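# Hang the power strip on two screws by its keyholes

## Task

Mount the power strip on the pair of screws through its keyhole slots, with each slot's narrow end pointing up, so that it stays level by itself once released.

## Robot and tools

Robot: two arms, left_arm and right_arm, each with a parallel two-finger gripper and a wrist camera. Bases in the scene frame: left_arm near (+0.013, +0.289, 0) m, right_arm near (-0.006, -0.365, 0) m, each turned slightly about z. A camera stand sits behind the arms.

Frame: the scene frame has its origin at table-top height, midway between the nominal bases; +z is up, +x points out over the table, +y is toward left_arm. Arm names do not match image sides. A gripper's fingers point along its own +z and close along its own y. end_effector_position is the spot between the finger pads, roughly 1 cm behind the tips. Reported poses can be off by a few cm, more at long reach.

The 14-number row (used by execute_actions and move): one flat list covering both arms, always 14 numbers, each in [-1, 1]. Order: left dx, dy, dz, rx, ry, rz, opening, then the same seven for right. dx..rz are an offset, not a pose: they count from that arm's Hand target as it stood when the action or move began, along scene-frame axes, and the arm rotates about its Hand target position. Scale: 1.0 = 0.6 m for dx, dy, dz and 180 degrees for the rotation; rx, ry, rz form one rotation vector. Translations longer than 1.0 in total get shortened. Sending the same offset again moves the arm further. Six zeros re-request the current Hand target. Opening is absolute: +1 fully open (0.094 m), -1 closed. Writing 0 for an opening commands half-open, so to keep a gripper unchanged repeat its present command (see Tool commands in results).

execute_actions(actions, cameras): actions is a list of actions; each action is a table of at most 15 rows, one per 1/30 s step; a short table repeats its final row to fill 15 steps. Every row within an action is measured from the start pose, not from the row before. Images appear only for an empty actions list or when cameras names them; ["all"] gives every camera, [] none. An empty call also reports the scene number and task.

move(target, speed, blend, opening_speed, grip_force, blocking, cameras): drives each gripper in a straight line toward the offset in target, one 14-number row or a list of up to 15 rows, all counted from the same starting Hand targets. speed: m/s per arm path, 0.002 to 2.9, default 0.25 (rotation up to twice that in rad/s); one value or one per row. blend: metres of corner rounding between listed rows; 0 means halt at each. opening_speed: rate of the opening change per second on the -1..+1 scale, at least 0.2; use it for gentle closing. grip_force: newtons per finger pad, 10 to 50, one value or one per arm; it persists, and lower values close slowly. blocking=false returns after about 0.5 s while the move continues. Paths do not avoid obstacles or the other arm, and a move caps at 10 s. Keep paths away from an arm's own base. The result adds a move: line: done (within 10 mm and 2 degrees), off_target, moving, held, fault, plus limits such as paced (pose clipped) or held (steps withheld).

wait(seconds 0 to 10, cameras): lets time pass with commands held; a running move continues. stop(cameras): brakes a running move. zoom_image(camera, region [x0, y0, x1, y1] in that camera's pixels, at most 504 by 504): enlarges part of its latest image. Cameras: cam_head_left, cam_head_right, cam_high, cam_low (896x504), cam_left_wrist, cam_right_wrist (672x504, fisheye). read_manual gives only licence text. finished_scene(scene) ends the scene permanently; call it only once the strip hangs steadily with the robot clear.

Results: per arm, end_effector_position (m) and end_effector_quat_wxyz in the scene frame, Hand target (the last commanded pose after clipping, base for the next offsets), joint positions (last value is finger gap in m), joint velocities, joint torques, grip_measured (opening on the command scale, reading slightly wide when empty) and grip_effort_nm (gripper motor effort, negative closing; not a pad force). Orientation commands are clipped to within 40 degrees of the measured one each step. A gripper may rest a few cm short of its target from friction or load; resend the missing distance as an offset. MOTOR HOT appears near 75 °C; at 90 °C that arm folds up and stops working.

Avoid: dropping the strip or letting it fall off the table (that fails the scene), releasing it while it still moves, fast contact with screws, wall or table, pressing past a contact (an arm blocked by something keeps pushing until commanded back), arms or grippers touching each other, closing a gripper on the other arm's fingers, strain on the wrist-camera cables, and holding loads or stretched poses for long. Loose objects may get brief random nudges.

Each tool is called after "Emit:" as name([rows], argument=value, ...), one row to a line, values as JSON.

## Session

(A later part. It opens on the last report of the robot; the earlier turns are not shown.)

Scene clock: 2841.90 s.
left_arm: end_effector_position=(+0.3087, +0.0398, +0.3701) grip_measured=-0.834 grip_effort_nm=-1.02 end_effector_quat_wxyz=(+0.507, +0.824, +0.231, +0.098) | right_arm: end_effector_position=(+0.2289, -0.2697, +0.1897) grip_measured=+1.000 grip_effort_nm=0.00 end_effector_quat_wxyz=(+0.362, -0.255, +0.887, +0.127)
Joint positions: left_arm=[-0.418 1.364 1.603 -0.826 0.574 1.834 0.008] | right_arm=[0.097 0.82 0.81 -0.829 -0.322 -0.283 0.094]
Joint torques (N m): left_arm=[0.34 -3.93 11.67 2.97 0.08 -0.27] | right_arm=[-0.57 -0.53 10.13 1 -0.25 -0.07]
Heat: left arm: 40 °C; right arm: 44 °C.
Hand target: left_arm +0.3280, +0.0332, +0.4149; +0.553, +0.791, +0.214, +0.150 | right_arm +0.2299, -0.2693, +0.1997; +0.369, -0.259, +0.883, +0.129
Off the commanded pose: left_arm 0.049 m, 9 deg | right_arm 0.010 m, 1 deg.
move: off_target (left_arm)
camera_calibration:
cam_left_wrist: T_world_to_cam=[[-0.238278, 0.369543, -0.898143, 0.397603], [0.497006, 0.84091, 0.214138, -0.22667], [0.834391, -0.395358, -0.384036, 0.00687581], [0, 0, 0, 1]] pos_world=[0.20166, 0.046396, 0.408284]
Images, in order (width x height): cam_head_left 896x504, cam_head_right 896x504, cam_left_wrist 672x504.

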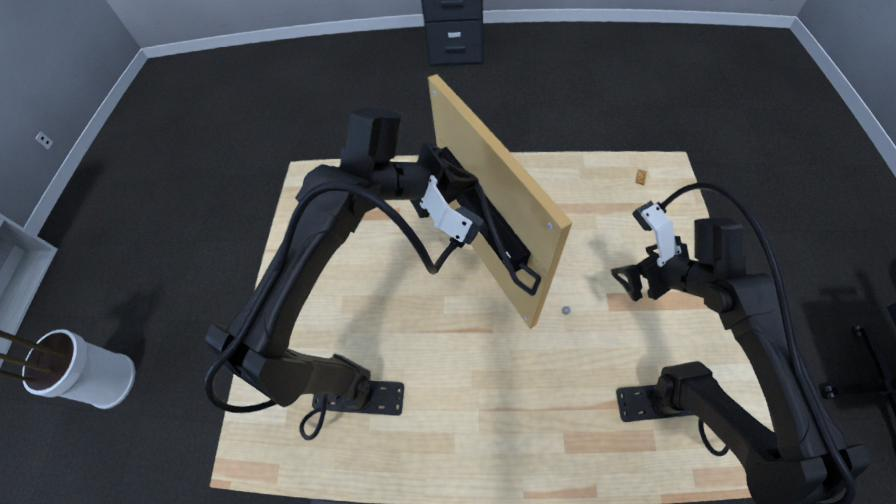

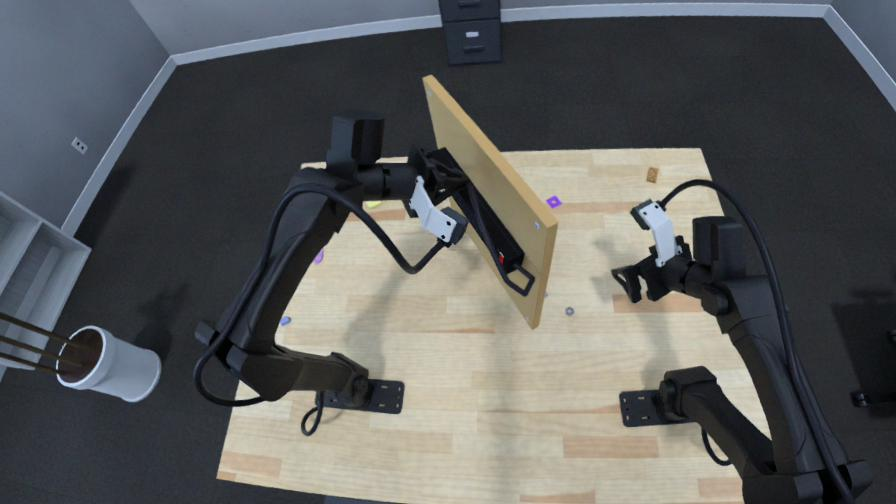

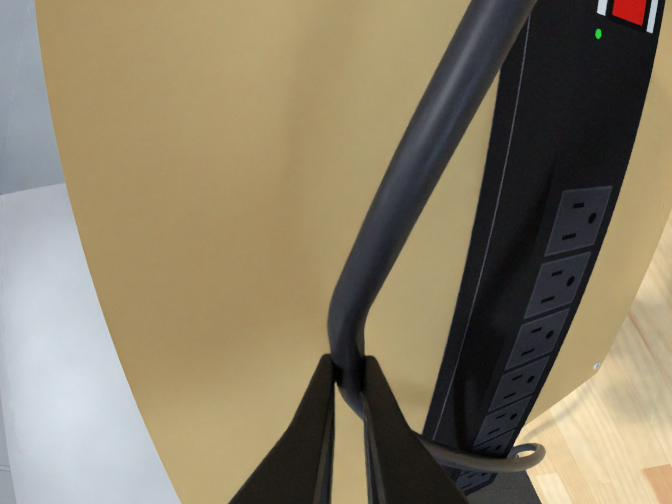

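Emit:
move([
  [0.155,0.0655,0.0,0,0,0,-0.95,0,0,0,0,0,0,1],
  [0.2268,0.1077,0.0,0,0,0,-0.95,0,0,0,0,0,0,1],
], speed=0.08, blend=[0.02,0], cameras=["cam_head_left","cam_head_right","cam_left_wrist"])

Emit:
zoom_image(camera="cam_head_left", region=[400, 110, 580, 320])

Scene clock: 2855.97 s.
left_arm: end_effector_position=(+0.3668, +0.0681, +0.3706) grip_measured=-0.837 grip_effort_nm=-1.02 end_effector_quat_wxyz=(+0.515, +0.827, +0.222, -0.035) | right_arm: end_effector_position=(+0.2289, -0.2697, +0.1897) grip_measured=+1.000 grip_effort_nm=0.01 end_effector_quat_wxyz=(+0.362, -0.255, +0.887, +0.127)
Joint positions: left_arm=[-0.171 1.781 2.104 -1.266 0.956 2.084 0.008] | right_arm=[0.097 0.82 0.81 -0.829 -0.322 -0.283 0.094]
Joint torques (N m): left_arm=[7.95 -5.48 12.68 4.14 -0.43 -0.22] | right_arm=[-0.55 -0.53 10.13 1 -0.25 -0.08]
Heat: left arm: 44 °C; right arm: 44 °C.
Hand target: left_arm +0.4641, +0.0979, +0.4151; +0.554, +0.791, +0.214, +0.150 | right_arm +0.2299, -0.2693, +0.1997; +0.369, -0.259, +0.883, +0.129
Off the commanded pose: left_arm 0.111 m, 22 deg | right_arm 0.010 m, 1 deg.
move: off_target (left_arm)
camera_calibration:
cam_left_wrist: T_world_to_cam=[[-0.365748, 0.35449, -0.860561, 0.435223], [0.646831, 0.761644, 0.038833, -0.264007], [0.669207, -0.542434, -0.507865, 0.0863029], [0, 0, 0, 1]] pos_world=[0.272196, 0.093611, 0.428618]
Images, in order (width x height): cam_head_left 896x504, cam_head_right 896x504, cam_left_wrist 672x504.

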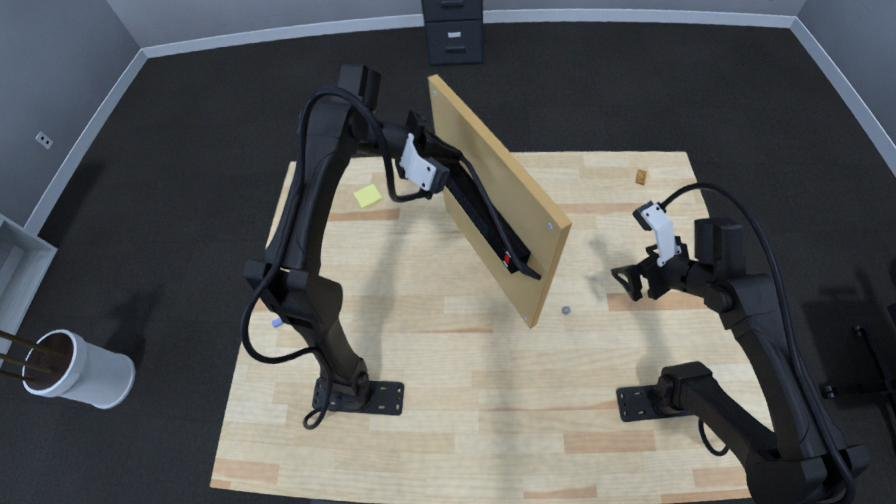

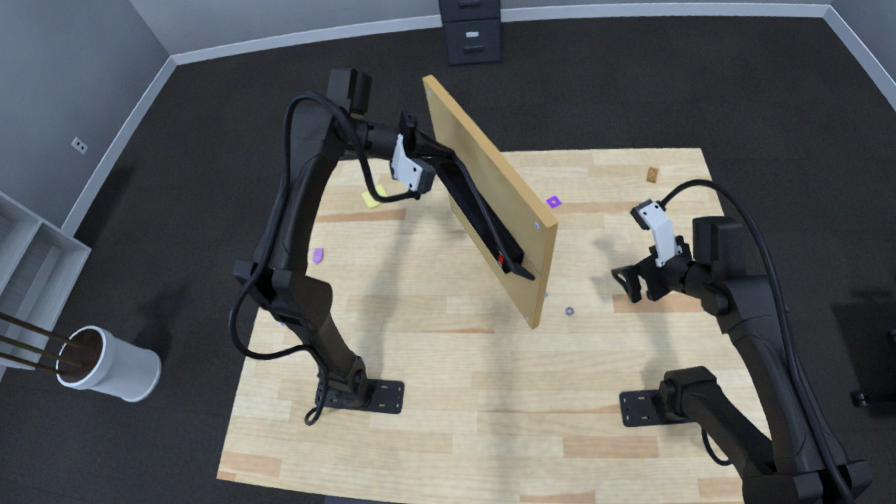

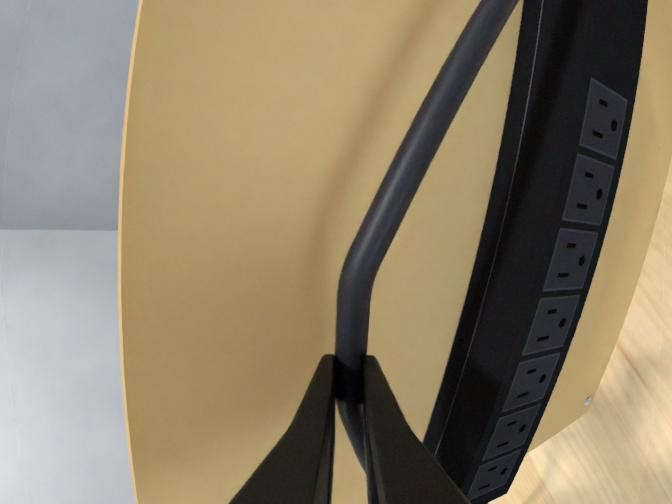

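Scaled by 2.400 from the camera's 896x504 image, which has a finer 1280x720 frame.

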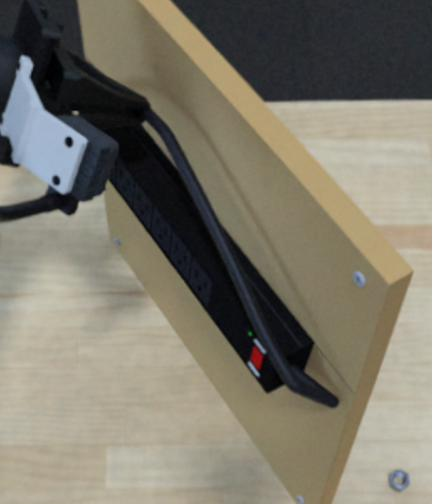

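Emit:
move([
  [-0.182,-0.0465,-0.02,0,0,0,-0.95,0,0,0,0,0,0,1],
], speed=0.15)

Scene clock: 2862.33 s.
left_arm: end_effector_position=(+0.3309, +0.0642, +0.3724) grip_measured=-0.837 grip_effort_nm=-1.02 end_effector_quat_wxyz=(+0.524, +0.819, +0.222, +0.070) | right_arm: end_effector_position=(+0.2289, -0.2697, +0.1897) grip_measured=+1.000 grip_effort_nm=0.00 end_effector_quat_wxyz=(+0.362, -0.255, +0.887, +0.127)
Joint positions: left_arm=[-0.263 1.441 1.671 -0.888 0.766 1.93 0.008] | right_arm=[0.097 0.82 0.81 -0.829 -0.322 -0.283 0.094]
Joint torques (N m): left_arm=[1.37 -6.6 6.43 3.14 -0.22 -0.27] | right_arm=[-0.58 -0.53 10.13 0.99 -0.25 -0.07]
Heat: left arm: 49 °C; right arm: 44 °C.
Hand target: left_arm +0.3549, +0.0700, +0.4029; +0.554, +0.791, +0.214, +0.150 | right_arm +0.2299, -0.2693, +0.1997; +0.369, -0.259, +0.883, +0.129
Off the commanded pose: left_arm 0.039 m, 10 deg | right_arm 0.010 m, 1 deg.
move: off_target (left_arm)

Emit:
move([
  [0.025,-0.047,0,0,0,0,-0.95,0,0,0,0,0,0,1],
  [0.025,-0.047,0,0,0,0,-0.64,0,0,0,0,0,0,1],
], speed=0.08, cameras=["cam_left_wrist","cam_head_left"])

Scene clock: 2874.67 s.
left_arm: end_effector_position=(+0.3636, +0.0429, +0.3956) grip_measured=-0.642 grip_effort_nm=0.13 end_effector_quat_wxyz=(+0.547, +0.797, +0.211, +0.146) | right_arm: end_effector_position=(+0.2289, -0.2697, +0.1897) grip_measured=+1.000 grip_effort_nm=0.01 end_effector_quat_wxyz=(+0.362, -0.255, +0.887, +0.127)
Joint positions: left_arm=[-0.333 1.477 1.69 -0.676 0.635 1.862 0.017] | right_arm=[0.097 0.82 0.81 -0.829 -0.322 -0.283 0.094]
Joint torques (N m): left_arm=[0.29 -4.12 9.16 1.9 0.17 -0.21] | right_arm=[-0.57 -0.54 10.14 0.99 -0.25 -0.07]
Heat: left arm: 49 °C; right arm: 44 °C.
Hand target: left_arm +0.3698, +0.0417, +0.4029; +0.553, +0.791, +0.214, +0.150 | right_arm +0.2299, -0.2693, +0.1997; +0.369, -0.259, +0.883, +0.129
Off the commanded pose: left_arm 0.010 m, 1 deg | right_arm 0.010 m, 1 deg.
move: done; target 2's new opening was sent with left_arm's hand 0.048 m and 10 deg from that target
camera_calibration:
cam_left_wrist: T_world_to_cam=[[-0.130297, 0.305031, -0.943387, 0.413817], [0.452527, 0.864907, 0.217155, -0.24812], [0.88218, -0.398613, -0.25073, -0.0978912], [0, 0, 0, 1]] pos_world=[0.252558, 0.0493531, 0.419726]
Images, in order (width x height): cam_head_left 896x504, cam_left_wrist 672x504.

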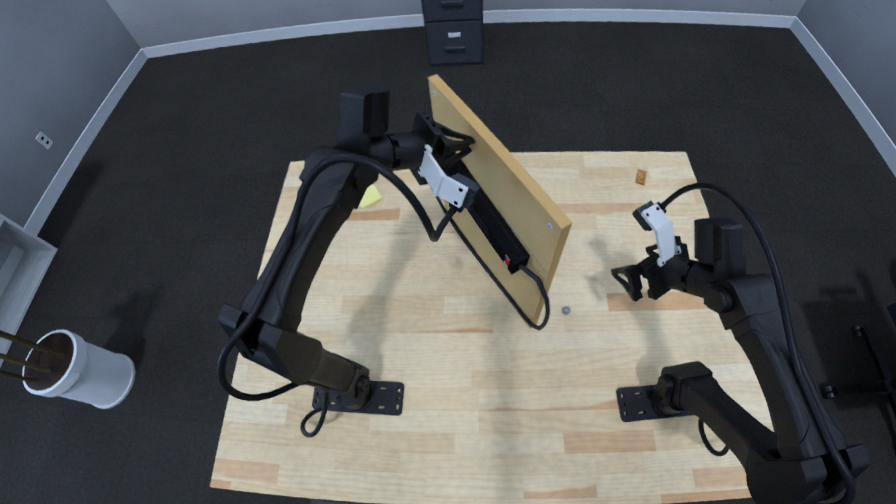

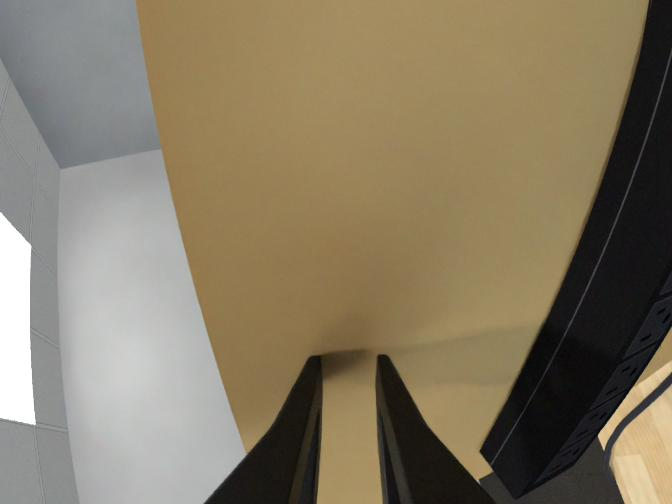

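Emit:
move([
  [-0.139,0.171,-0.038,0,0,0,-0.5,0,0,0,0,0,0,1],
  [-0.1775,0.0715,-0.42,0.1918,0.1122,0,-0.5,0,0,0,0,0,0,1],
], speed=0.2, blend=[0.03,0], cameras=["cam_left_wrist","cam_head_left"])

Scene clock: 2918.27 s.
left_arm: end_effector_position=(+0.2684, +0.0854, +0.1583) grip_measured=-0.502 grip_effort_nm=0.12 end_effector_quat_wxyz=(+0.254, +0.931, +0.248, +0.080) | right_arm: end_effector_position=(+0.2289, -0.2697, +0.1897) grip_measured=+1.000 grip_effort_nm=0.01 end_effector_quat_wxyz=(+0.362, -0.255, +0.887, +0.127)
Joint positions: left_arm=[-0.523 1.324 1.086 -0.839 0.228 2.013 0.023] | right_arm=[0.097 0.82 0.81 -0.829 -0.322 -0.283 0.094]
Joint torques (N m): left_arm=[-0.36 -3.67 5.44 1.07 0.19 -0.03] | right_arm=[-0.58 -0.54 10.11 1 -0.25 -0.07]
Heat: left arm: 44 °C; right arm: 44 °C.
Hand target: left_arm +0.2635, +0.0847, +0.1510; +0.250, +0.932, +0.253, +0.067 | right_arm +0.2299, -0.2693, +0.1997; +0.369, -0.259, +0.883, +0.129
Off the commanded pose: left_arm 0.009 m, 2 deg | right_arm 0.010 m, 1 deg.
move: done
camera_calibration:
cam_left_wrist: T_world_to_cam=[[-0.381412, 0.75142, -0.538417, 0.129721], [0.559415, 0.651311, 0.512688, -0.247509], [0.735921, -0.105653, -0.668773, 0.0239889], [0, 0, 0, 1]] pos_world=[0.170283, 0.0662649, 0.212782]
Images, in order (width x height): cam_head_left 896x504, cam_left_wrist 672x504.

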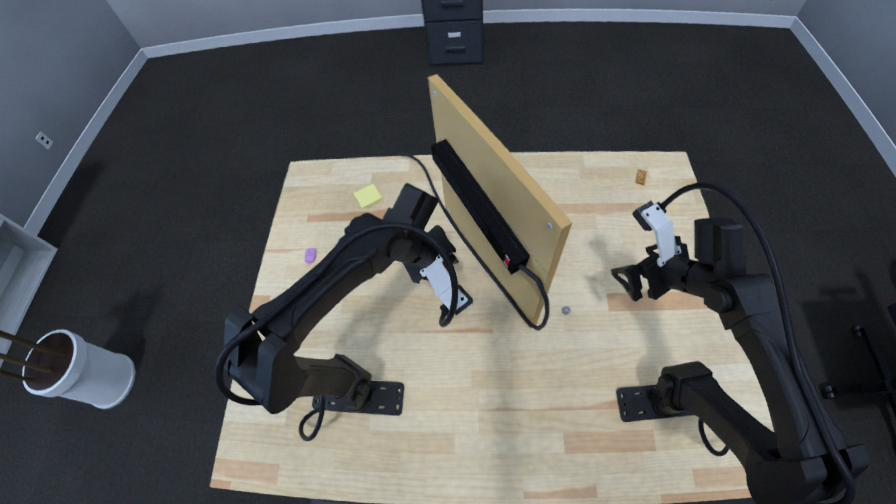

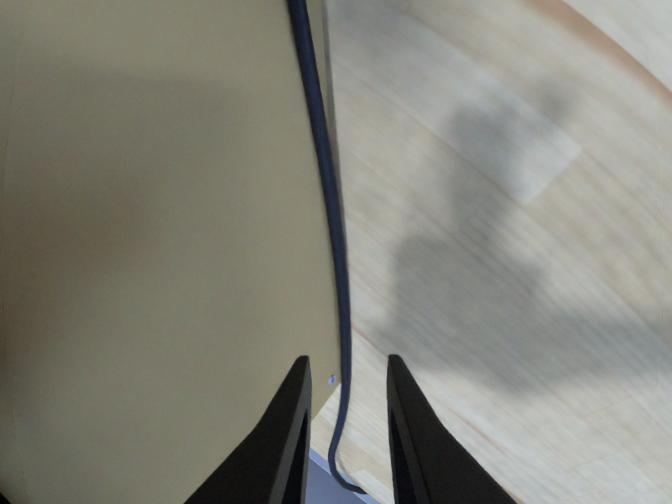

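Emit:
move([
  [0.06,-0.098,-0.144,0,0,0,-0.5,0,0,0,0,0,0,1],
], speed=0.12, cameras=["cam_left_wrist","cam_head_left"])

Scene clock: 2929.17 s.
left_arm: end_effector_position=(+0.3028, +0.0321, +0.0793) grip_measured=-0.502 grip_effort_nm=0.13 end_effector_quat_wxyz=(+0.255, +0.930, +0.252, +0.081) | right_arm: end_effector_position=(+0.2289, -0.2697, +0.1897) grip_measured=+1.000 grip_effort_nm=0.01 end_effector_quat_wxyz=(+0.362, -0.255, +0.887, +0.127)
Joint positions: left_arm=[-0.616 1.601 1.007 -0.464 0.18 1.921 0.023] | right_arm=[0.097 0.82 0.81 -0.829 -0.322 -0.283 0.094]
Joint torques (N m): left_arm=[-0.98 -3.32 5.74 1.43 0.17 -0.06] | right_arm=[-0.57 -0.53 10.14 1 -0.25 -0.07]
Heat: left arm: 42 °C; right arm: 44 °C.
Hand target: left_arm +0.2995, +0.0259, +0.0645; +0.250, +0.932, +0.252, +0.067 | right_arm +0.2299, -0.2693, +0.1997; +0.369, -0.259, +0.883, +0.129
Off the commanded pose: left_arm 0.016 m, 2 deg | right_arm 0.010 m, 1 deg.
move: off_target (left_arm)
camera_calibration:
cam_left_wrist: T_world_to_cam=[[-0.387643, 0.747047, -0.54005, 0.142539], [0.553908, 0.657065, 0.511322, -0.189846], [0.73683, -0.100928, -0.668502, -0.0602336], [0, 0, 0, 1]] pos_world=[0.204794, 0.0121786, 0.133785]
Images, in order (width x height): cam_head_left 896x504, cam_left_wrist 672x504.

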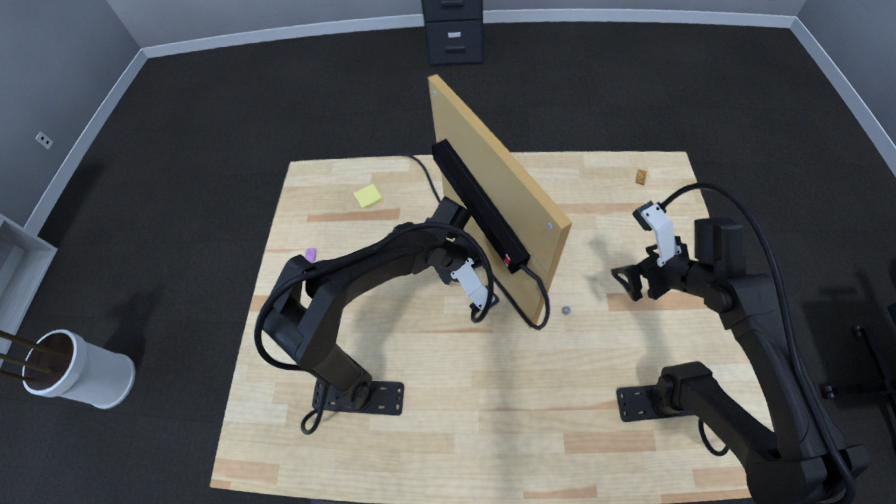

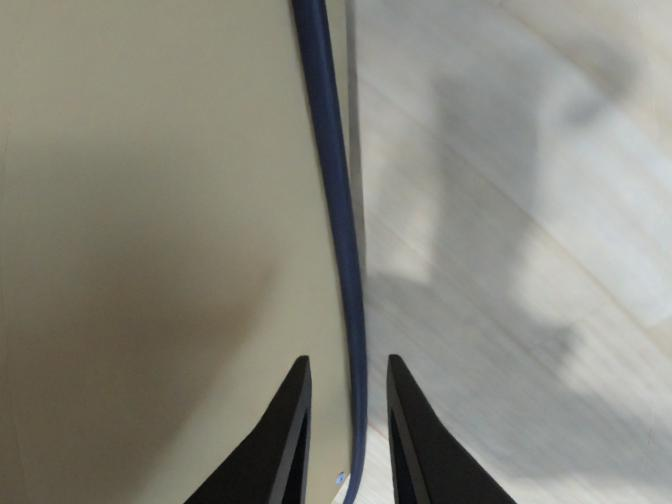

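Emit:
move([
  [0.030,-0.0477,-0.094,0,0,0,-0.5,0,0,0,0,0,0,1],
], speed=0.08, cameras=["cam_left_wrist"])

Scene clock: 2938.67 s.
left_arm: end_effector_position=(+0.3253, +0.0179, +0.0750) grip_measured=-0.502 grip_effort_nm=0.13 end_effector_quat_wxyz=(+0.302, +0.911, +0.254, +0.122) | right_arm: end_effector_position=(+0.2289, -0.2697, +0.1897) grip_measured=+1.000 grip_effort_nm=0.01 end_effector_quat_wxyz=(+0.362, -0.255, +0.887, +0.127)
Joint positions: left_arm=[-0.618 1.63 0.944 -0.239 0.163 1.897 0.023] | right_arm=[0.097 0.82 0.81 -0.829 -0.322 -0.283 0.094]
Joint torques (N m): left_arm=[-3.22 6.37 8.01 1.44 0.15 -0.14] | right_arm=[-0.55 -0.54 10.11 1 -0.25 -0.07]
Heat: left arm: 41 °C; right arm: 44 °C.
Hand target: left_arm +0.3174, -0.0027, +0.0081; +0.250, +0.932, +0.252, +0.067 | right_arm +0.2299, -0.2693, +0.1997; +0.369, -0.259, +0.883, +0.129
Off the commanded pose: left_arm 0.070 m, 9 deg | right_arm 0.010 m, 1 deg.
move: off_target (left_arm)
camera_calibration:
cam_left_wrist: T_world_to_cam=[[-0.346049, 0.692329, -0.63319, 0.153966], [0.482652, 0.7101, 0.512645, -0.168668], [0.804548, -0.12821, -0.579884, -0.109289], [0, 0, 0, 1]] pos_world=[0.222616, -0.000835769, 0.120581]
Images, in order (width x height): cam_left_wrist 672x504.

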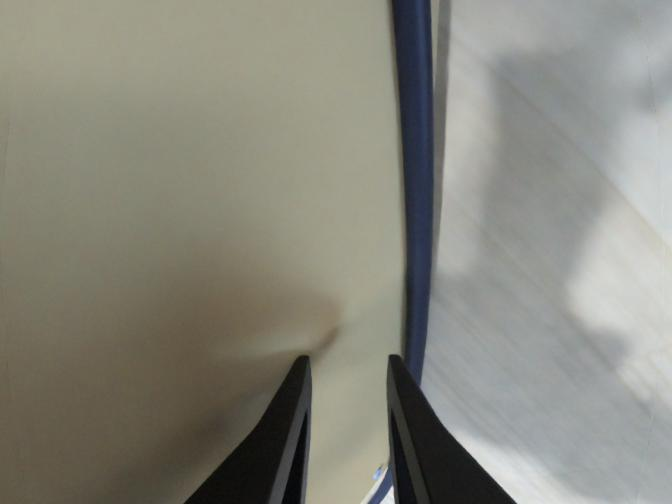

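Emit:
move([
  [-0.03,0.09,0.113,0,0,0,-0.5,0,0,0,0,0,0,1],
  [-0.107,0.174,0.203,0,0,0,-0.5,0,0,0,0,0,0,1],
], speed=0.12, blend=[0.02,0], cameras=["cam_head_left","cam_head_right"])

Emit:
zoom_image(camera="cam_head_left", region=[400, 110, 580, 340])

Scene clock: 2946.50 s.
left_arm: end_effector_position=(+0.2594, +0.0999, +0.1277) grip_measured=-0.502 grip_effort_nm=0.13 end_effector_quat_wxyz=(+0.247, +0.932, +0.253, +0.079) | right_arm: end_effector_position=(+0.2289, -0.2697, +0.1897) grip_measured=+1.000 grip_effort_nm=0.01 end_effector_quat_wxyz=(+0.362, -0.255, +0.887, +0.127)
Joint positions: left_arm=[-0.496 1.28 0.939 -0.754 0.231 2.032 0.023] | right_arm=[0.097 0.82 0.81 -0.829 -0.322 -0.283 0.094]
Joint torques (N m): left_arm=[0.66 -4.56 6.78 0.81 0.32 0.06] | right_arm=[-0.57 -0.54 10.13 0.99 -0.25 -0.08]
Heat: left arm: 41 °C; right arm: 44 °C.
Hand target: left_arm +0.2533, +0.1016, +0.1300; +0.250, +0.932, +0.252, +0.067 | right_arm +0.2299, -0.2693, +0.1997; +0.369, -0.259, +0.883, +0.129
Off the commanded pose: left_arm 0.007 m, 1 deg | right_arm 0.010 m, 1 deg.
move: done
Images, in order (width x height): cam_head_left 896x504, cam_head_right 896x504.

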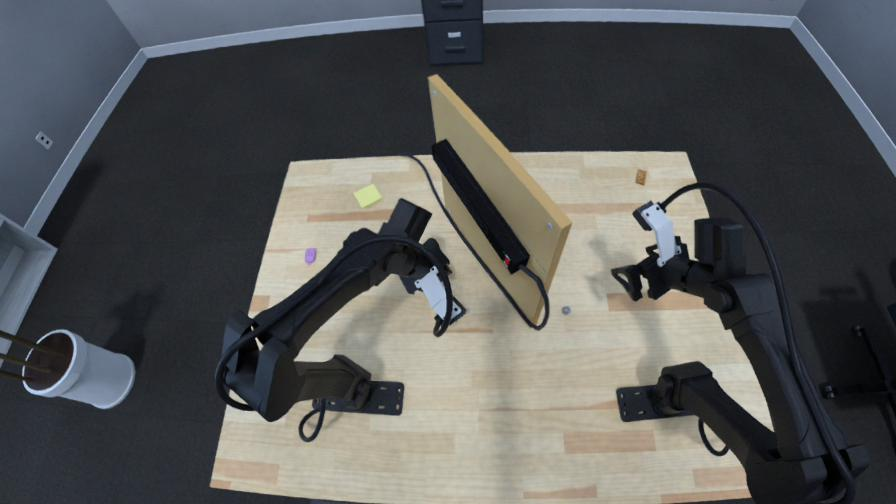

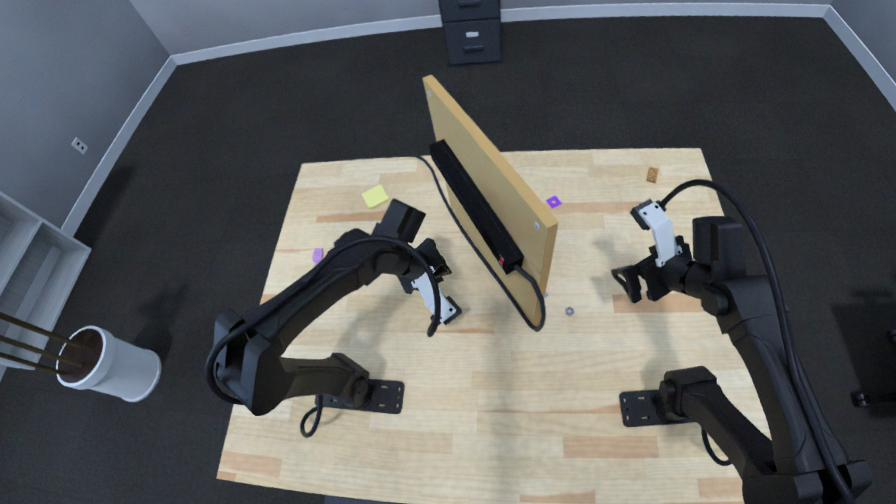

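Scaled by 2.191 from the camera's 896x504 image, which has a finer 1280x720 frame.

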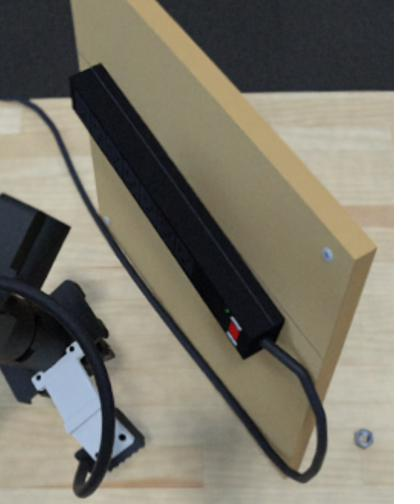

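Emit:
move([
  [0.031,-0.02,-0.115,-0.1918,-0.1122,0,-0.3,0,0,0,0,0,0,1],
], speed=0.2, cameras=["cam_left_wrist"])

Scene clock: 2962.40 s.
left_arm: end_effector_position=(+0.2790, +0.0883, +0.0685) grip_measured=-0.302 grip_effort_nm=0.13 end_effector_quat_wxyz=(+0.554, +0.789, +0.202, +0.171) | right_arm: end_effector_position=(+0.2289, -0.2697, +0.1897) grip_measured=+1.000 grip_effort_nm=0.01 end_effector_quat_wxyz=(+0.362, -0.255, +0.887, +0.127)
Joint positions: left_arm=[-0.28 1.525 0.181 0.913 0.666 1.895 0.033] | right_arm=[0.097 0.82 0.81 -0.829 -0.322 -0.283 0.094]
Joint torques (N m): left_arm=[0.59 -2.66 2.65 1.73 0.35 -0.14] | right_arm=[-0.57 -0.54 10.11 0.99 -0.25 -0.07]
Heat: left arm: 39 °C; right arm: 44 °C.
Hand target: left_arm +0.2718, +0.0896, +0.0609; +0.553, +0.791, +0.214, +0.150 | right_arm +0.2299, -0.2693, +0.1997; +0.369, -0.259, +0.883, +0.129
Off the commanded pose: left_arm 0.010 m, 3 deg | right_arm 0.010 m, 1 deg.
move: off_target (left_arm)
camera_calibration:
cam_left_wrist: T_world_to_cam=[[-0.0840375, 0.297211, -0.951106, 0.0685884], [0.428123, 0.872666, 0.234871, -0.173079], [0.899804, -0.387453, -0.20058, -0.0964535], [0, 0, 0, 1]] pos_world=[0.166653, 0.0932841, 0.0865396]
Images, in order (width x height): cam_left_wrist 672x504.

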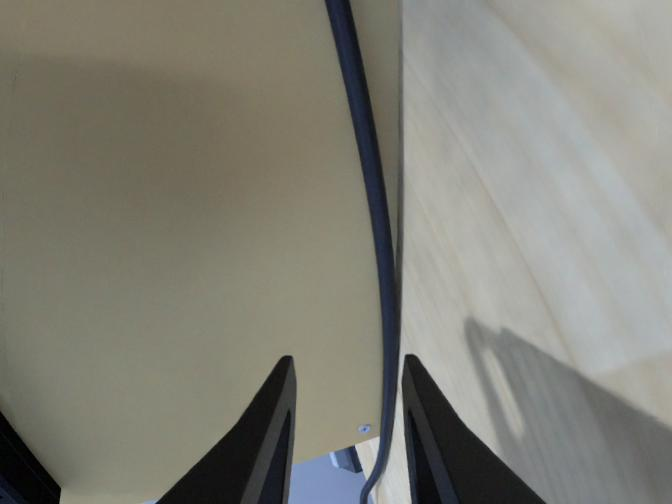

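Emit:
move([
  [0.02,-0.035,-0.05,0,0,0,-0.55,0,0,0,0,0,0,1],
  [0.06,-0.105,-0.085,0,0,0,-0.55,0,0,0,0,0,0,1],
], speed=0.1, blend=[0.02,0], cameras=["cam_left_wrist"])

Scene clock: 2970.53 s.
left_arm: end_effector_position=(+0.3096, +0.0259, +0.0290) grip_measured=-0.548 grip_effort_nm=-0.11 end_effector_quat_wxyz=(+0.573, +0.779, +0.196, +0.166) | right_arm: end_effector_position=(+0.2289, -0.2697, +0.1897) grip_measured=+1.000 grip_effort_nm=0.00 end_effector_quat_wxyz=(+0.362, -0.255, +0.887, +0.127)
Joint positions: left_arm=[-0.473 2.037 0.359 1.338 0.517 1.778 0.021] | right_arm=[0.097 0.82 0.81 -0.829 -0.322 -0.283 0.094]
Joint torques (N m): left_arm=[-0.31 -3.81 2.67 1.44 -0.09 -0.02] | right_arm=[-0.55 -0.53 10.13 1 -0.25 -0.07]
Heat: left arm: 40 °C; right arm: 44 °C.
Hand target: left_arm +0.3077, +0.0266, +0.0099; +0.554, +0.791, +0.214, +0.150 | right_arm +0.2299, -0.2693, +0.1997; +0.369, -0.259, +0.883, +0.129
Off the commanded pose: left_arm 0.019 m, 4 deg | right_arm 0.010 m, 1 deg.
move: off_target (left_arm); blend cut to 0.0193 m at target 1
camera_calibration:
cam_left_wrist: T_world_to_cam=[[-0.0683183, 0.258362, -0.963629, 0.0487355], [0.441743, 0.873878, 0.20298, -0.125807], [0.894537, -0.411809, -0.173831, -0.154623], [0, 0, 0, 1]] pos_world=[0.19722, 0.0336729, 0.0456209]
Images, in order (width x height): cam_left_wrist 672x504.

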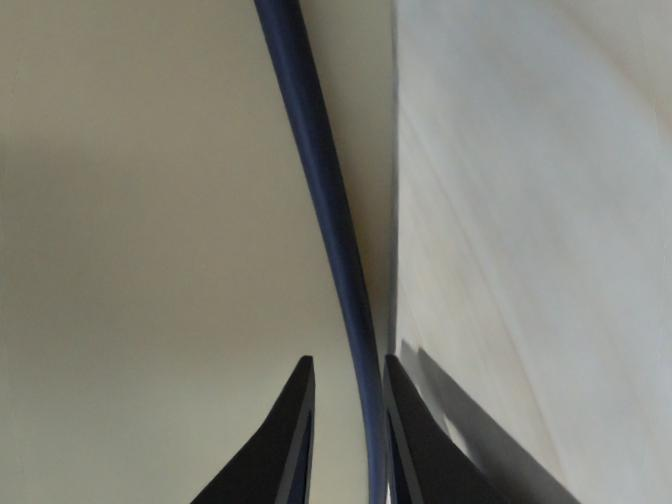

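Emit:
move([
  [0,0,-0.02,0,0,0,-0.45,0,0,0,0,0,0,1],
  [0.011,-0.019,-0.025,0,0,0,-0.45,0,0,0,0,0,0,1],
], speed=0.06, cameras=["cam_left_wrist"])

Scene clock: 2976.90 s.
left_arm: end_effector_position=(+0.3179, +0.0127, +0.0345) grip_measured=-0.452 grip_effort_nm=0.13 end_effector_quat_wxyz=(+0.595, +0.762, +0.183, +0.176) | right_arm: end_effector_position=(+0.2289, -0.2697, +0.1897) grip_measured=+1.000 grip_effort_nm=0.01 end_effector_quat_wxyz=(+0.362, -0.255, +0.887, +0.127)
Joint positions: left_arm=[-0.495 2.109 0.406 1.438 0.51 1.754 0.026] | right_arm=[0.097 0.82 0.81 -0.829 -0.322 -0.283 0.094]
Joint torques (N m): left_arm=[-0.81 -2.73 2.39 1 -0.28 0.05] | right_arm=[-0.57 -0.54 10.13 0.99 -0.26 -0.07]
Heat: left arm: 40 °C; right arm: 44 °C.
Hand target: left_arm +0.3144, +0.0153, -0.0051; +0.553, +0.791, +0.214, +0.150 | right_arm +0.2299, -0.2693, +0.1997; +0.369, -0.259, +0.883, +0.129
Off the commanded pose: left_arm 0.040 m, 7 deg | right_arm 0.010 m, 1 deg.
move: off_target (left_arm)
camera_calibration:
cam_left_wrist: T_world_to_cam=[[-0.0237263, 0.214589, -0.976416, 0.0448152], [0.441069, 0.878742, 0.182405, -0.118211], [0.89716, -0.426339, -0.115498, -0.169284], [0, 0, 0, 1]] pos_world=[0.205077, 0.0220878, 0.0457687]
Images, in order (width x height): cam_left_wrist 672x504.

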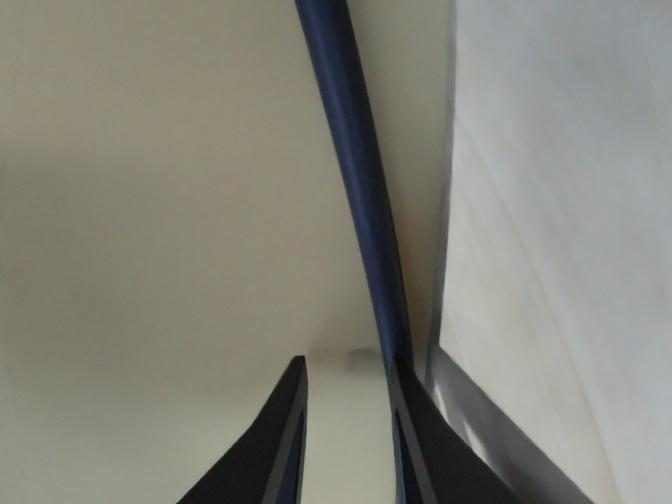

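Emit:
move([
  [-0.0585,0.0955,0.092,0,0,0,-0.45,0,0,0,0,0,0,1],
  [-0.0385,0.0655,0.08,0.0959,0.0561,0,-0.45,0,0,0,0,0,0,1],
], speed=0.12, blend=[0.01,0], cameras=["cam_left_wrist"])

Scene clock: 2989.17 s.
left_arm: end_effector_position=(+0.2899, +0.0600, +0.0350) grip_measured=-0.452 grip_effort_nm=0.12 end_effector_quat_wxyz=(+0.403, +0.875, +0.243, +0.113) | right_arm: end_effector_position=(+0.2289, -0.2697, +0.1897) grip_measured=+1.000 grip_effort_nm=0.01 end_effector_quat_wxyz=(+0.362, -0.255, +0.887, +0.127)
Joint positions: left_arm=[-0.473 1.527 0.488 0.258 0.391 1.934 0.026] | right_arm=[0.097 0.82 0.81 -0.829 -0.322 -0.283 0.094]
Joint torques (N m): left_arm=[-0.5 -5.29 7.46 1.16 0.27 0.01] | right_arm=[-0.57 -0.54 10.13 1 -0.25 -0.07]
Heat: left arm: 39 °C; right arm: 44 °C.
Hand target: left_arm +0.2913, +0.0545, +0.0429; +0.408, +0.875, +0.237, +0.110 | right_arm +0.2299, -0.2693, +0.1997; +0.369, -0.259, +0.883, +0.129
Off the commanded pose: left_arm 0.010 m, 1 deg | right_arm 0.010 m, 1 deg.
move: done
camera_calibration:
cam_left_wrist: T_world_to_cam=[[-0.291352, 0.554869, -0.779252, 0.0847373], [0.484542, 0.787965, 0.379909, -0.161612], [0.824823, -0.266893, -0.498433, -0.0990563], [0, 0, 0, 1]] pos_world=[0.1847, 0.0538892, 0.0780568]
Images, in order (width x height): cam_left_wrist 672x504.

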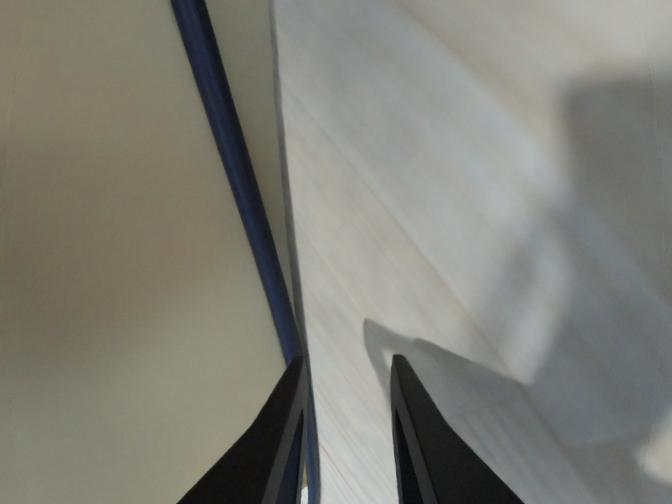

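Emit:
move([
  [0.02,-0.0217,0.0383,0,0,0,-0.35,0,0,0,0,0,0,1],
  [0.0528,-0.0758,-0.0158,0,0,0,-0.35,0,0,0,0,0,0,1],
], speed=0.08, cameras=["cam_left_wrist"])

Scene clock: 3006.83 s.
left_arm: end_effector_position=(+0.3194, +0.0162, +0.0306) grip_measured=-0.352 grip_effort_nm=0.13 end_effector_quat_wxyz=(+0.401, +0.878, +0.235, +0.115) | right_arm: end_effector_position=(+0.2289, -0.2697, +0.1897) grip_measured=+1.000 grip_effort_nm=0.01 end_effector_quat_wxyz=(+0.362, -0.255, +0.887, +0.127)
Joint positions: left_arm=[-0.558 1.716 0.664 0.292 0.331 1.889 0.03] | right_arm=[0.097 0.82 0.81 -0.829 -0.322 -0.283 0.094]
Joint torques (N m): left_arm=[-0.61 -4.68 7.51 1.58 0.18 -0.16] | right_arm=[-0.55 -0.54 10.11 1 -0.25 -0.07]
Heat: left arm: 39 °C; right arm: 44 °C.
Hand target: left_arm +0.3230, +0.0090, +0.0336; +0.408, +0.875, +0.237, +0.110 | right_arm +0.2299, -0.2693, +0.1997; +0.369, -0.259, +0.883, +0.129
Off the commanded pose: left_arm 0.009 m, 1 deg | right_arm 0.010 m, 1 deg.
move: done
camera_calibration:
cam_left_wrist: T_world_to_cam=[[-0.276986, 0.564906, -0.777277, 0.109416], [0.491098, 0.778521, 0.390805, -0.141953], [0.825895, -0.273471, -0.493064, -0.137627], [0, 0, 0, 1]] pos_world=[0.213685, 0.0110663, 0.0726635]
Images, in order (width x height): cam_left_wrist 672x504.

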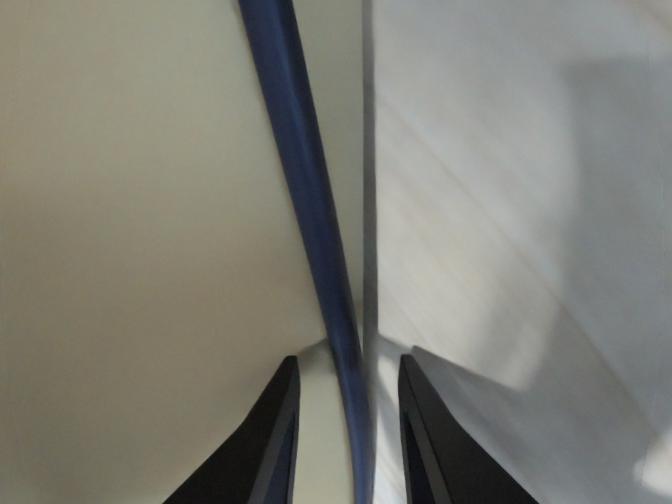

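Emit:
move([
  [0.0145,-0.0243,-0.0235,0,0,0,-0.35,0,0,0,0,0,0,1],
  [0.0145,-0.0243,-0.0235,0,0,0,-0.95,0,0,0,0,0,0,1],
], speed=0.06, cameras=["cam_left_wrist"])

Scene clock: 3012.53 s.
left_arm: end_effector_position=(+0.3236, +0.0098, +0.0180) grip_measured=-0.877 grip_effort_nm=-1.02 end_effector_quat_wxyz=(+0.395, +0.880, +0.241, +0.108) | right_arm: end_effector_position=(+0.2289, -0.2697, +0.1897) grip_measured=+1.000 grip_effort_nm=0.01 end_effector_quat_wxyz=(+0.362, -0.255, +0.887, +0.127)
Joint positions: left_arm=[-0.568 1.782 0.691 0.316 0.324 1.874 0.006] | right_arm=[0.097 0.82 0.81 -0.829 -0.322 -0.283 0.094]
Joint torques (N m): left_arm=[-1.52 -3.41 8.69 1.92 0.11 -0.16] | right_arm=[-0.57 -0.55 10.11 0.99 -0.25 -0.07]
Heat: left arm: 39 °C; right arm: 44 °C.
Hand target: left_arm +0.3316, -0.0056, +0.0194; +0.408, +0.875, +0.237, +0.110 | right_arm +0.2299, -0.2693, +0.1997; +0.369, -0.259, +0.883, +0.129
Off the commanded pose: left_arm 0.017 m, 2 deg | right_arm 0.010 m, 1 deg.
move: off_target (left_arm); target 2's new opening was sent with left_arm's hand 0.024 m and 1 deg from that target
camera_calibration:
cam_left_wrist: T_world_to_cam=[[-0.294846, 0.568654, -0.767919, 0.110002], [0.494777, 0.778377, 0.386426, -0.135272], [0.817473, -0.266012, -0.510858, -0.146087], [0, 0, 0, 1]] pos_world=[0.218785, 0.00387862, 0.0621153]
Images, in order (width x height): cam_left_wrist 672x504.

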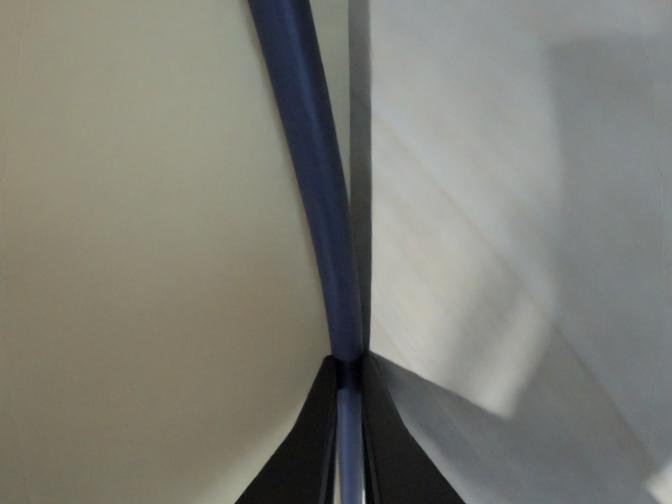

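Emit:
move([
  [-0.091,0.1443,0.0677,0,0,0,-0.95,0,0,0,0,0,0,1],
  [-0.0875,0.2043,0.6343,-0.0959,-0.0561,0,-0.95,0,0,0,0,0,0,1],
], speed=0.12, blend=[0.02,0], cameras=["cam_head_left","cam_left_wrist"])

Scene clock: 3024.33 s.
left_arm: end_effector_position=(+0.2844, +0.1216, +0.3759) grip_measured=-0.877 grip_effort_nm=-1.02 end_effector_quat_wxyz=(+0.527, +0.804, +0.233, +0.148) | right_arm: end_effector_position=(+0.2289, -0.2697, +0.1897) grip_measured=+1.000 grip_effort_nm=0.01 end_effector_quat_wxyz=(+0.362, -0.255, +0.887, +0.127)
Joint positions: left_arm=[-0.122 1.144 1.438 -0.886 0.771 2 0.006] | right_arm=[0.097 0.82 0.81 -0.829 -0.322 -0.283 0.094]
Joint torques (N m): left_arm=[0.49 -2.4 10.3 1.78 0.73 -0.21] | right_arm=[-0.57 -0.53 10.13 1 -0.26 -0.08]
Heat: left arm: 39 °C; right arm: 44 °C.
Hand target: left_arm +0.2791, +0.1170, +0.4000; +0.554, +0.791, +0.214, +0.150 | right_arm +0.2299, -0.2693, +0.1997; +0.369, -0.259, +0.883, +0.129
Off the commanded pose: left_arm 0.025 m, 4 deg | right_arm 0.010 m, 1 deg.
move: off_target (left_arm)
camera_calibration:
cam_left_wrist: T_world_to_cam=[[-0.172413, 0.32934, -0.928337, 0.364296], [0.424001, 0.875484, 0.231843, -0.274675], [0.889099, -0.353643, -0.290585, 0.00601126], [0, 0, 0, 1]] pos_world=[0.173927, 0.122622, 0.403618]
Images, in order (width x height): cam_head_left 896x504, cam_left_wrist 672x504.

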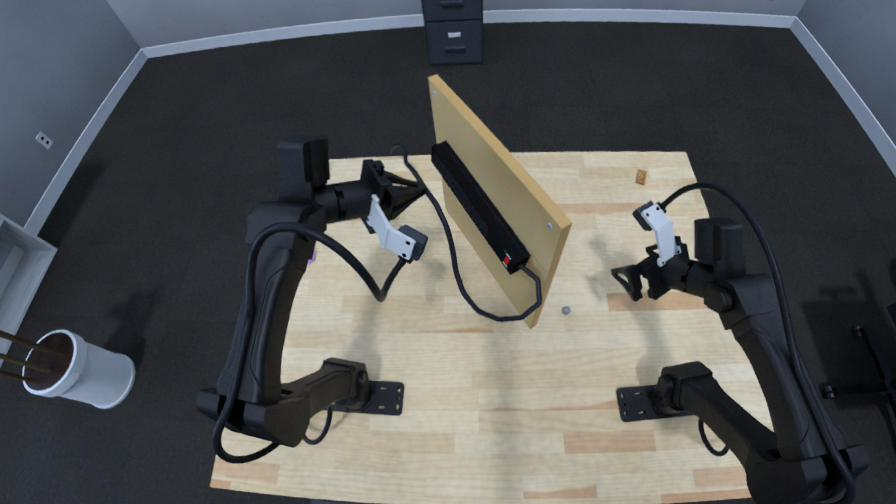

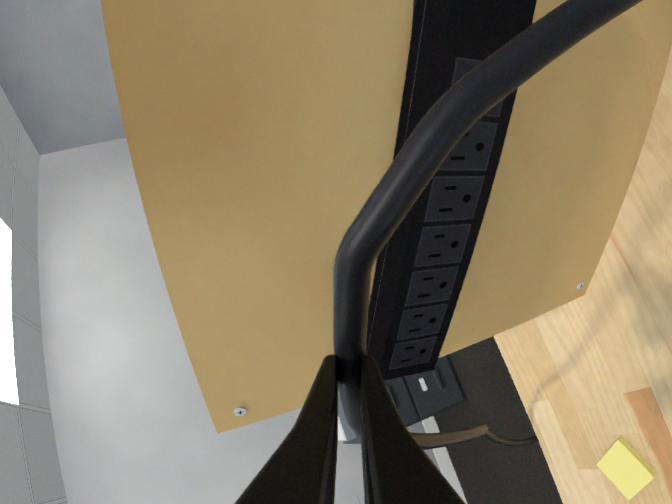

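Emit:
move([
  [0.181,0.0867,0.0667,0,0,0.05,-0.95,0,0,0,0,0,0,1],
  [0.253,0.1287,0.0833,0,0,0.1,-0.95,0,0,0,0,0,0,1],
], speed=0.1, blend=[0.03,0], cameras=["cam_head_left","cam_head_right","cam_left_wrist"])

Emit:
zoom_image(camera="cam_head_left", region=[400, 110, 580, 340])

Scene clock: 3036.13 s.
left_arm: end_effector_position=(+0.4291, +0.1956, +0.4453) grip_measured=-0.948 grip_effort_nm=-0.11 end_effector_quat_wxyz=(+0.518, +0.751, +0.333, +0.238) | right_arm: end_effector_position=(+0.2289, -0.2697, +0.1897) grip_measured=+1.000 grip_effort_nm=0.01 end_effector_quat_wxyz=(+0.362, -0.255, +0.887, +0.127)
Joint positions: left_arm=[0.088 1.617 2.059 -0.928 0.721 1.919 0.002] | right_arm=[0.097 0.82 0.81 -0.829 -0.322 -0.283 0.094]
Joint torques (N m): left_arm=[0.09 -4.67 8.03 1.67 0.26 -0.13] | right_arm=[-0.57 -0.54 10.14 0.99 -0.25 -0.07]
Heat: left arm: 40 °C; right arm: 44 °C.
Hand target: left_arm +0.4310, +0.1943, +0.4499; +0.523, +0.748, +0.335, +0.235 | right_arm +0.2299, -0.2693, +0.1997; +0.369, -0.259, +0.883, +0.129
Off the commanded pose: left_arm 0.005 m, 1 deg | right_arm 0.010 m, 1 deg.
move: done
camera_calibration:
cam_left_wrist: T_world_to_cam=[[-0.20821, 0.248157, -0.94608, 0.468433], [0.149866, 0.963951, 0.219863, -0.311234], [0.966535, -0.0960071, -0.237894, -0.183476], [0, 0, 0, 1]] pos_world=[0.321512, 0.166154, 0.467956]
Images, in order (width x height): cam_head_left 896x504, cam_head_right 896x504, cam_left_wrist 672x504.

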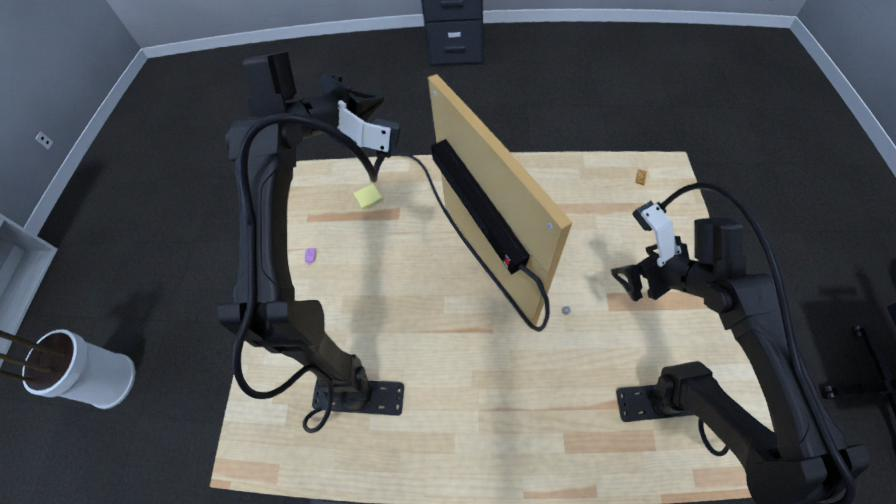

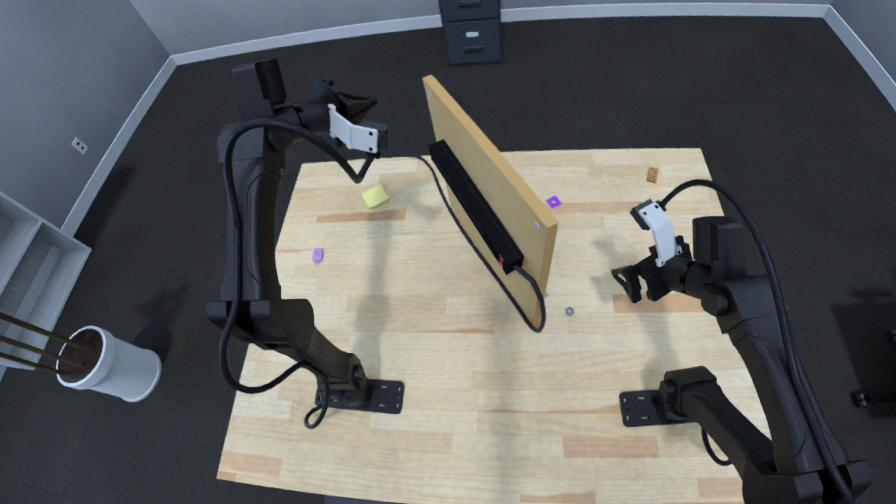

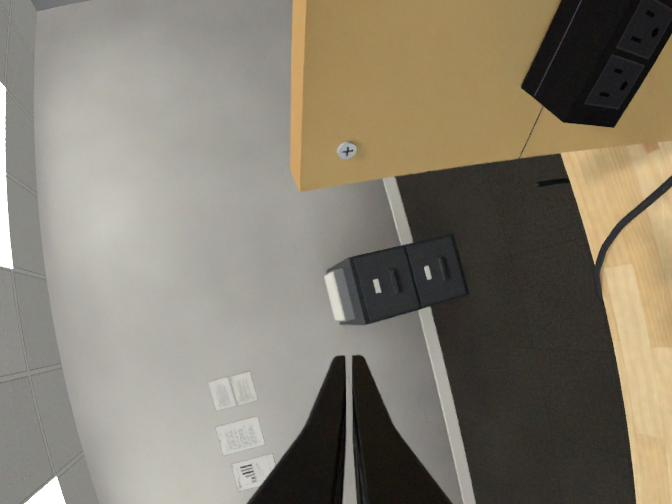

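Scaled by 2.191 from the camera's 896x504 image, which has a finer 1280x720 frame.

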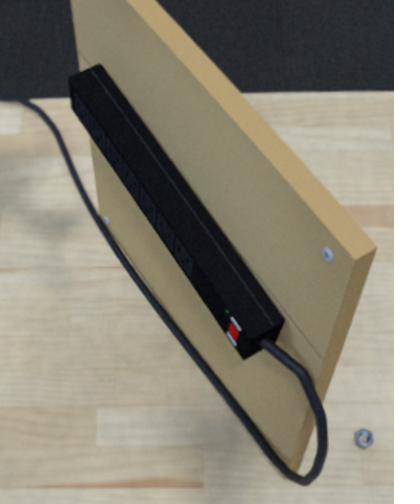

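Emit:
move([
  [-0.2437,-0.046,-0.5,0.086,0.0712,-0.0992,-0.35,0,0,0,0,0,0,1],
  [-0.1595,-0.19,-0.6417,0.086,0.0712,-0.0992,-0.35,0,0,0,0,0,0,1],
], speed=0.2, blend=[0.03,0], cameras=["cam_left_wrist"])

Scene clock: 3059.40 s.
left_arm: end_effector_position=(+0.3343, +0.0844, +0.0643) grip_measured=-0.352 grip_effort_nm=0.12 end_effector_quat_wxyz=(+0.404, +0.877, +0.234, +0.118) | right_arm: end_effector_position=(+0.2289, -0.2697, +0.1897) grip_measured=+1.000 grip_effort_nm=0.01 end_effector_quat_wxyz=(+0.362, -0.255, +0.887, +0.127)
Joint positions: left_arm=[-0.31 1.549 0.674 0.043 0.506 2.083 0.03] | right_arm=[0.097 0.82 0.81 -0.829 -0.322 -0.283 0.094]
Joint torques (N m): left_arm=[-0.36 -4.23 7.19 1.38 0.3 -0.16] | right_arm=[-0.57 -0.51 10.14 0.99 -0.25 -0.07]
Heat: left arm: 40 °C; right arm: 44 °C.
Hand target: left_arm +0.3353, +0.0802, +0.0649; +0.408, +0.875, +0.237, +0.109 | right_arm +0.2299, -0.2693, +0.1997; +0.369, -0.259, +0.883, +0.129
Off the commanded pose: left_arm 0.004 m, 1 deg | right_arm 0.010 m, 1 deg.
move: done
camera_calibration:
cam_left_wrist: T_world_to_cam=[[-0.271366, 0.561606, -0.781638, 0.099928], [0.488712, 0.780032, 0.390783, -0.21485], [0.829169, -0.275951, -0.486138, -0.115983], [0, 0, 0, 1]] pos_world=[0.228287, 0.0794641, 0.105684]
Images, in order (width x height): cam_left_wrist 672x504.

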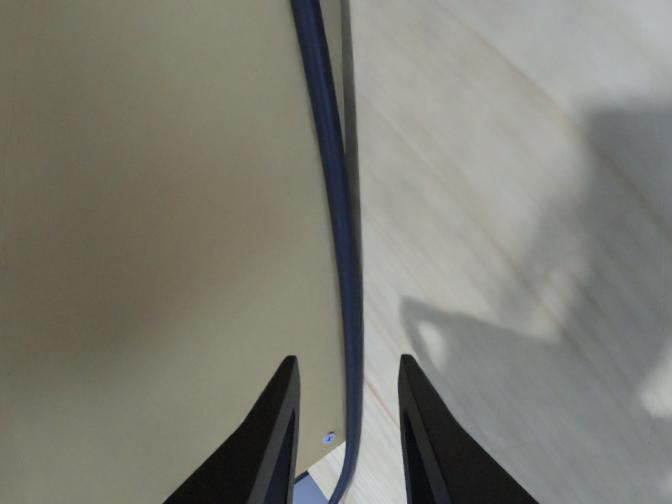

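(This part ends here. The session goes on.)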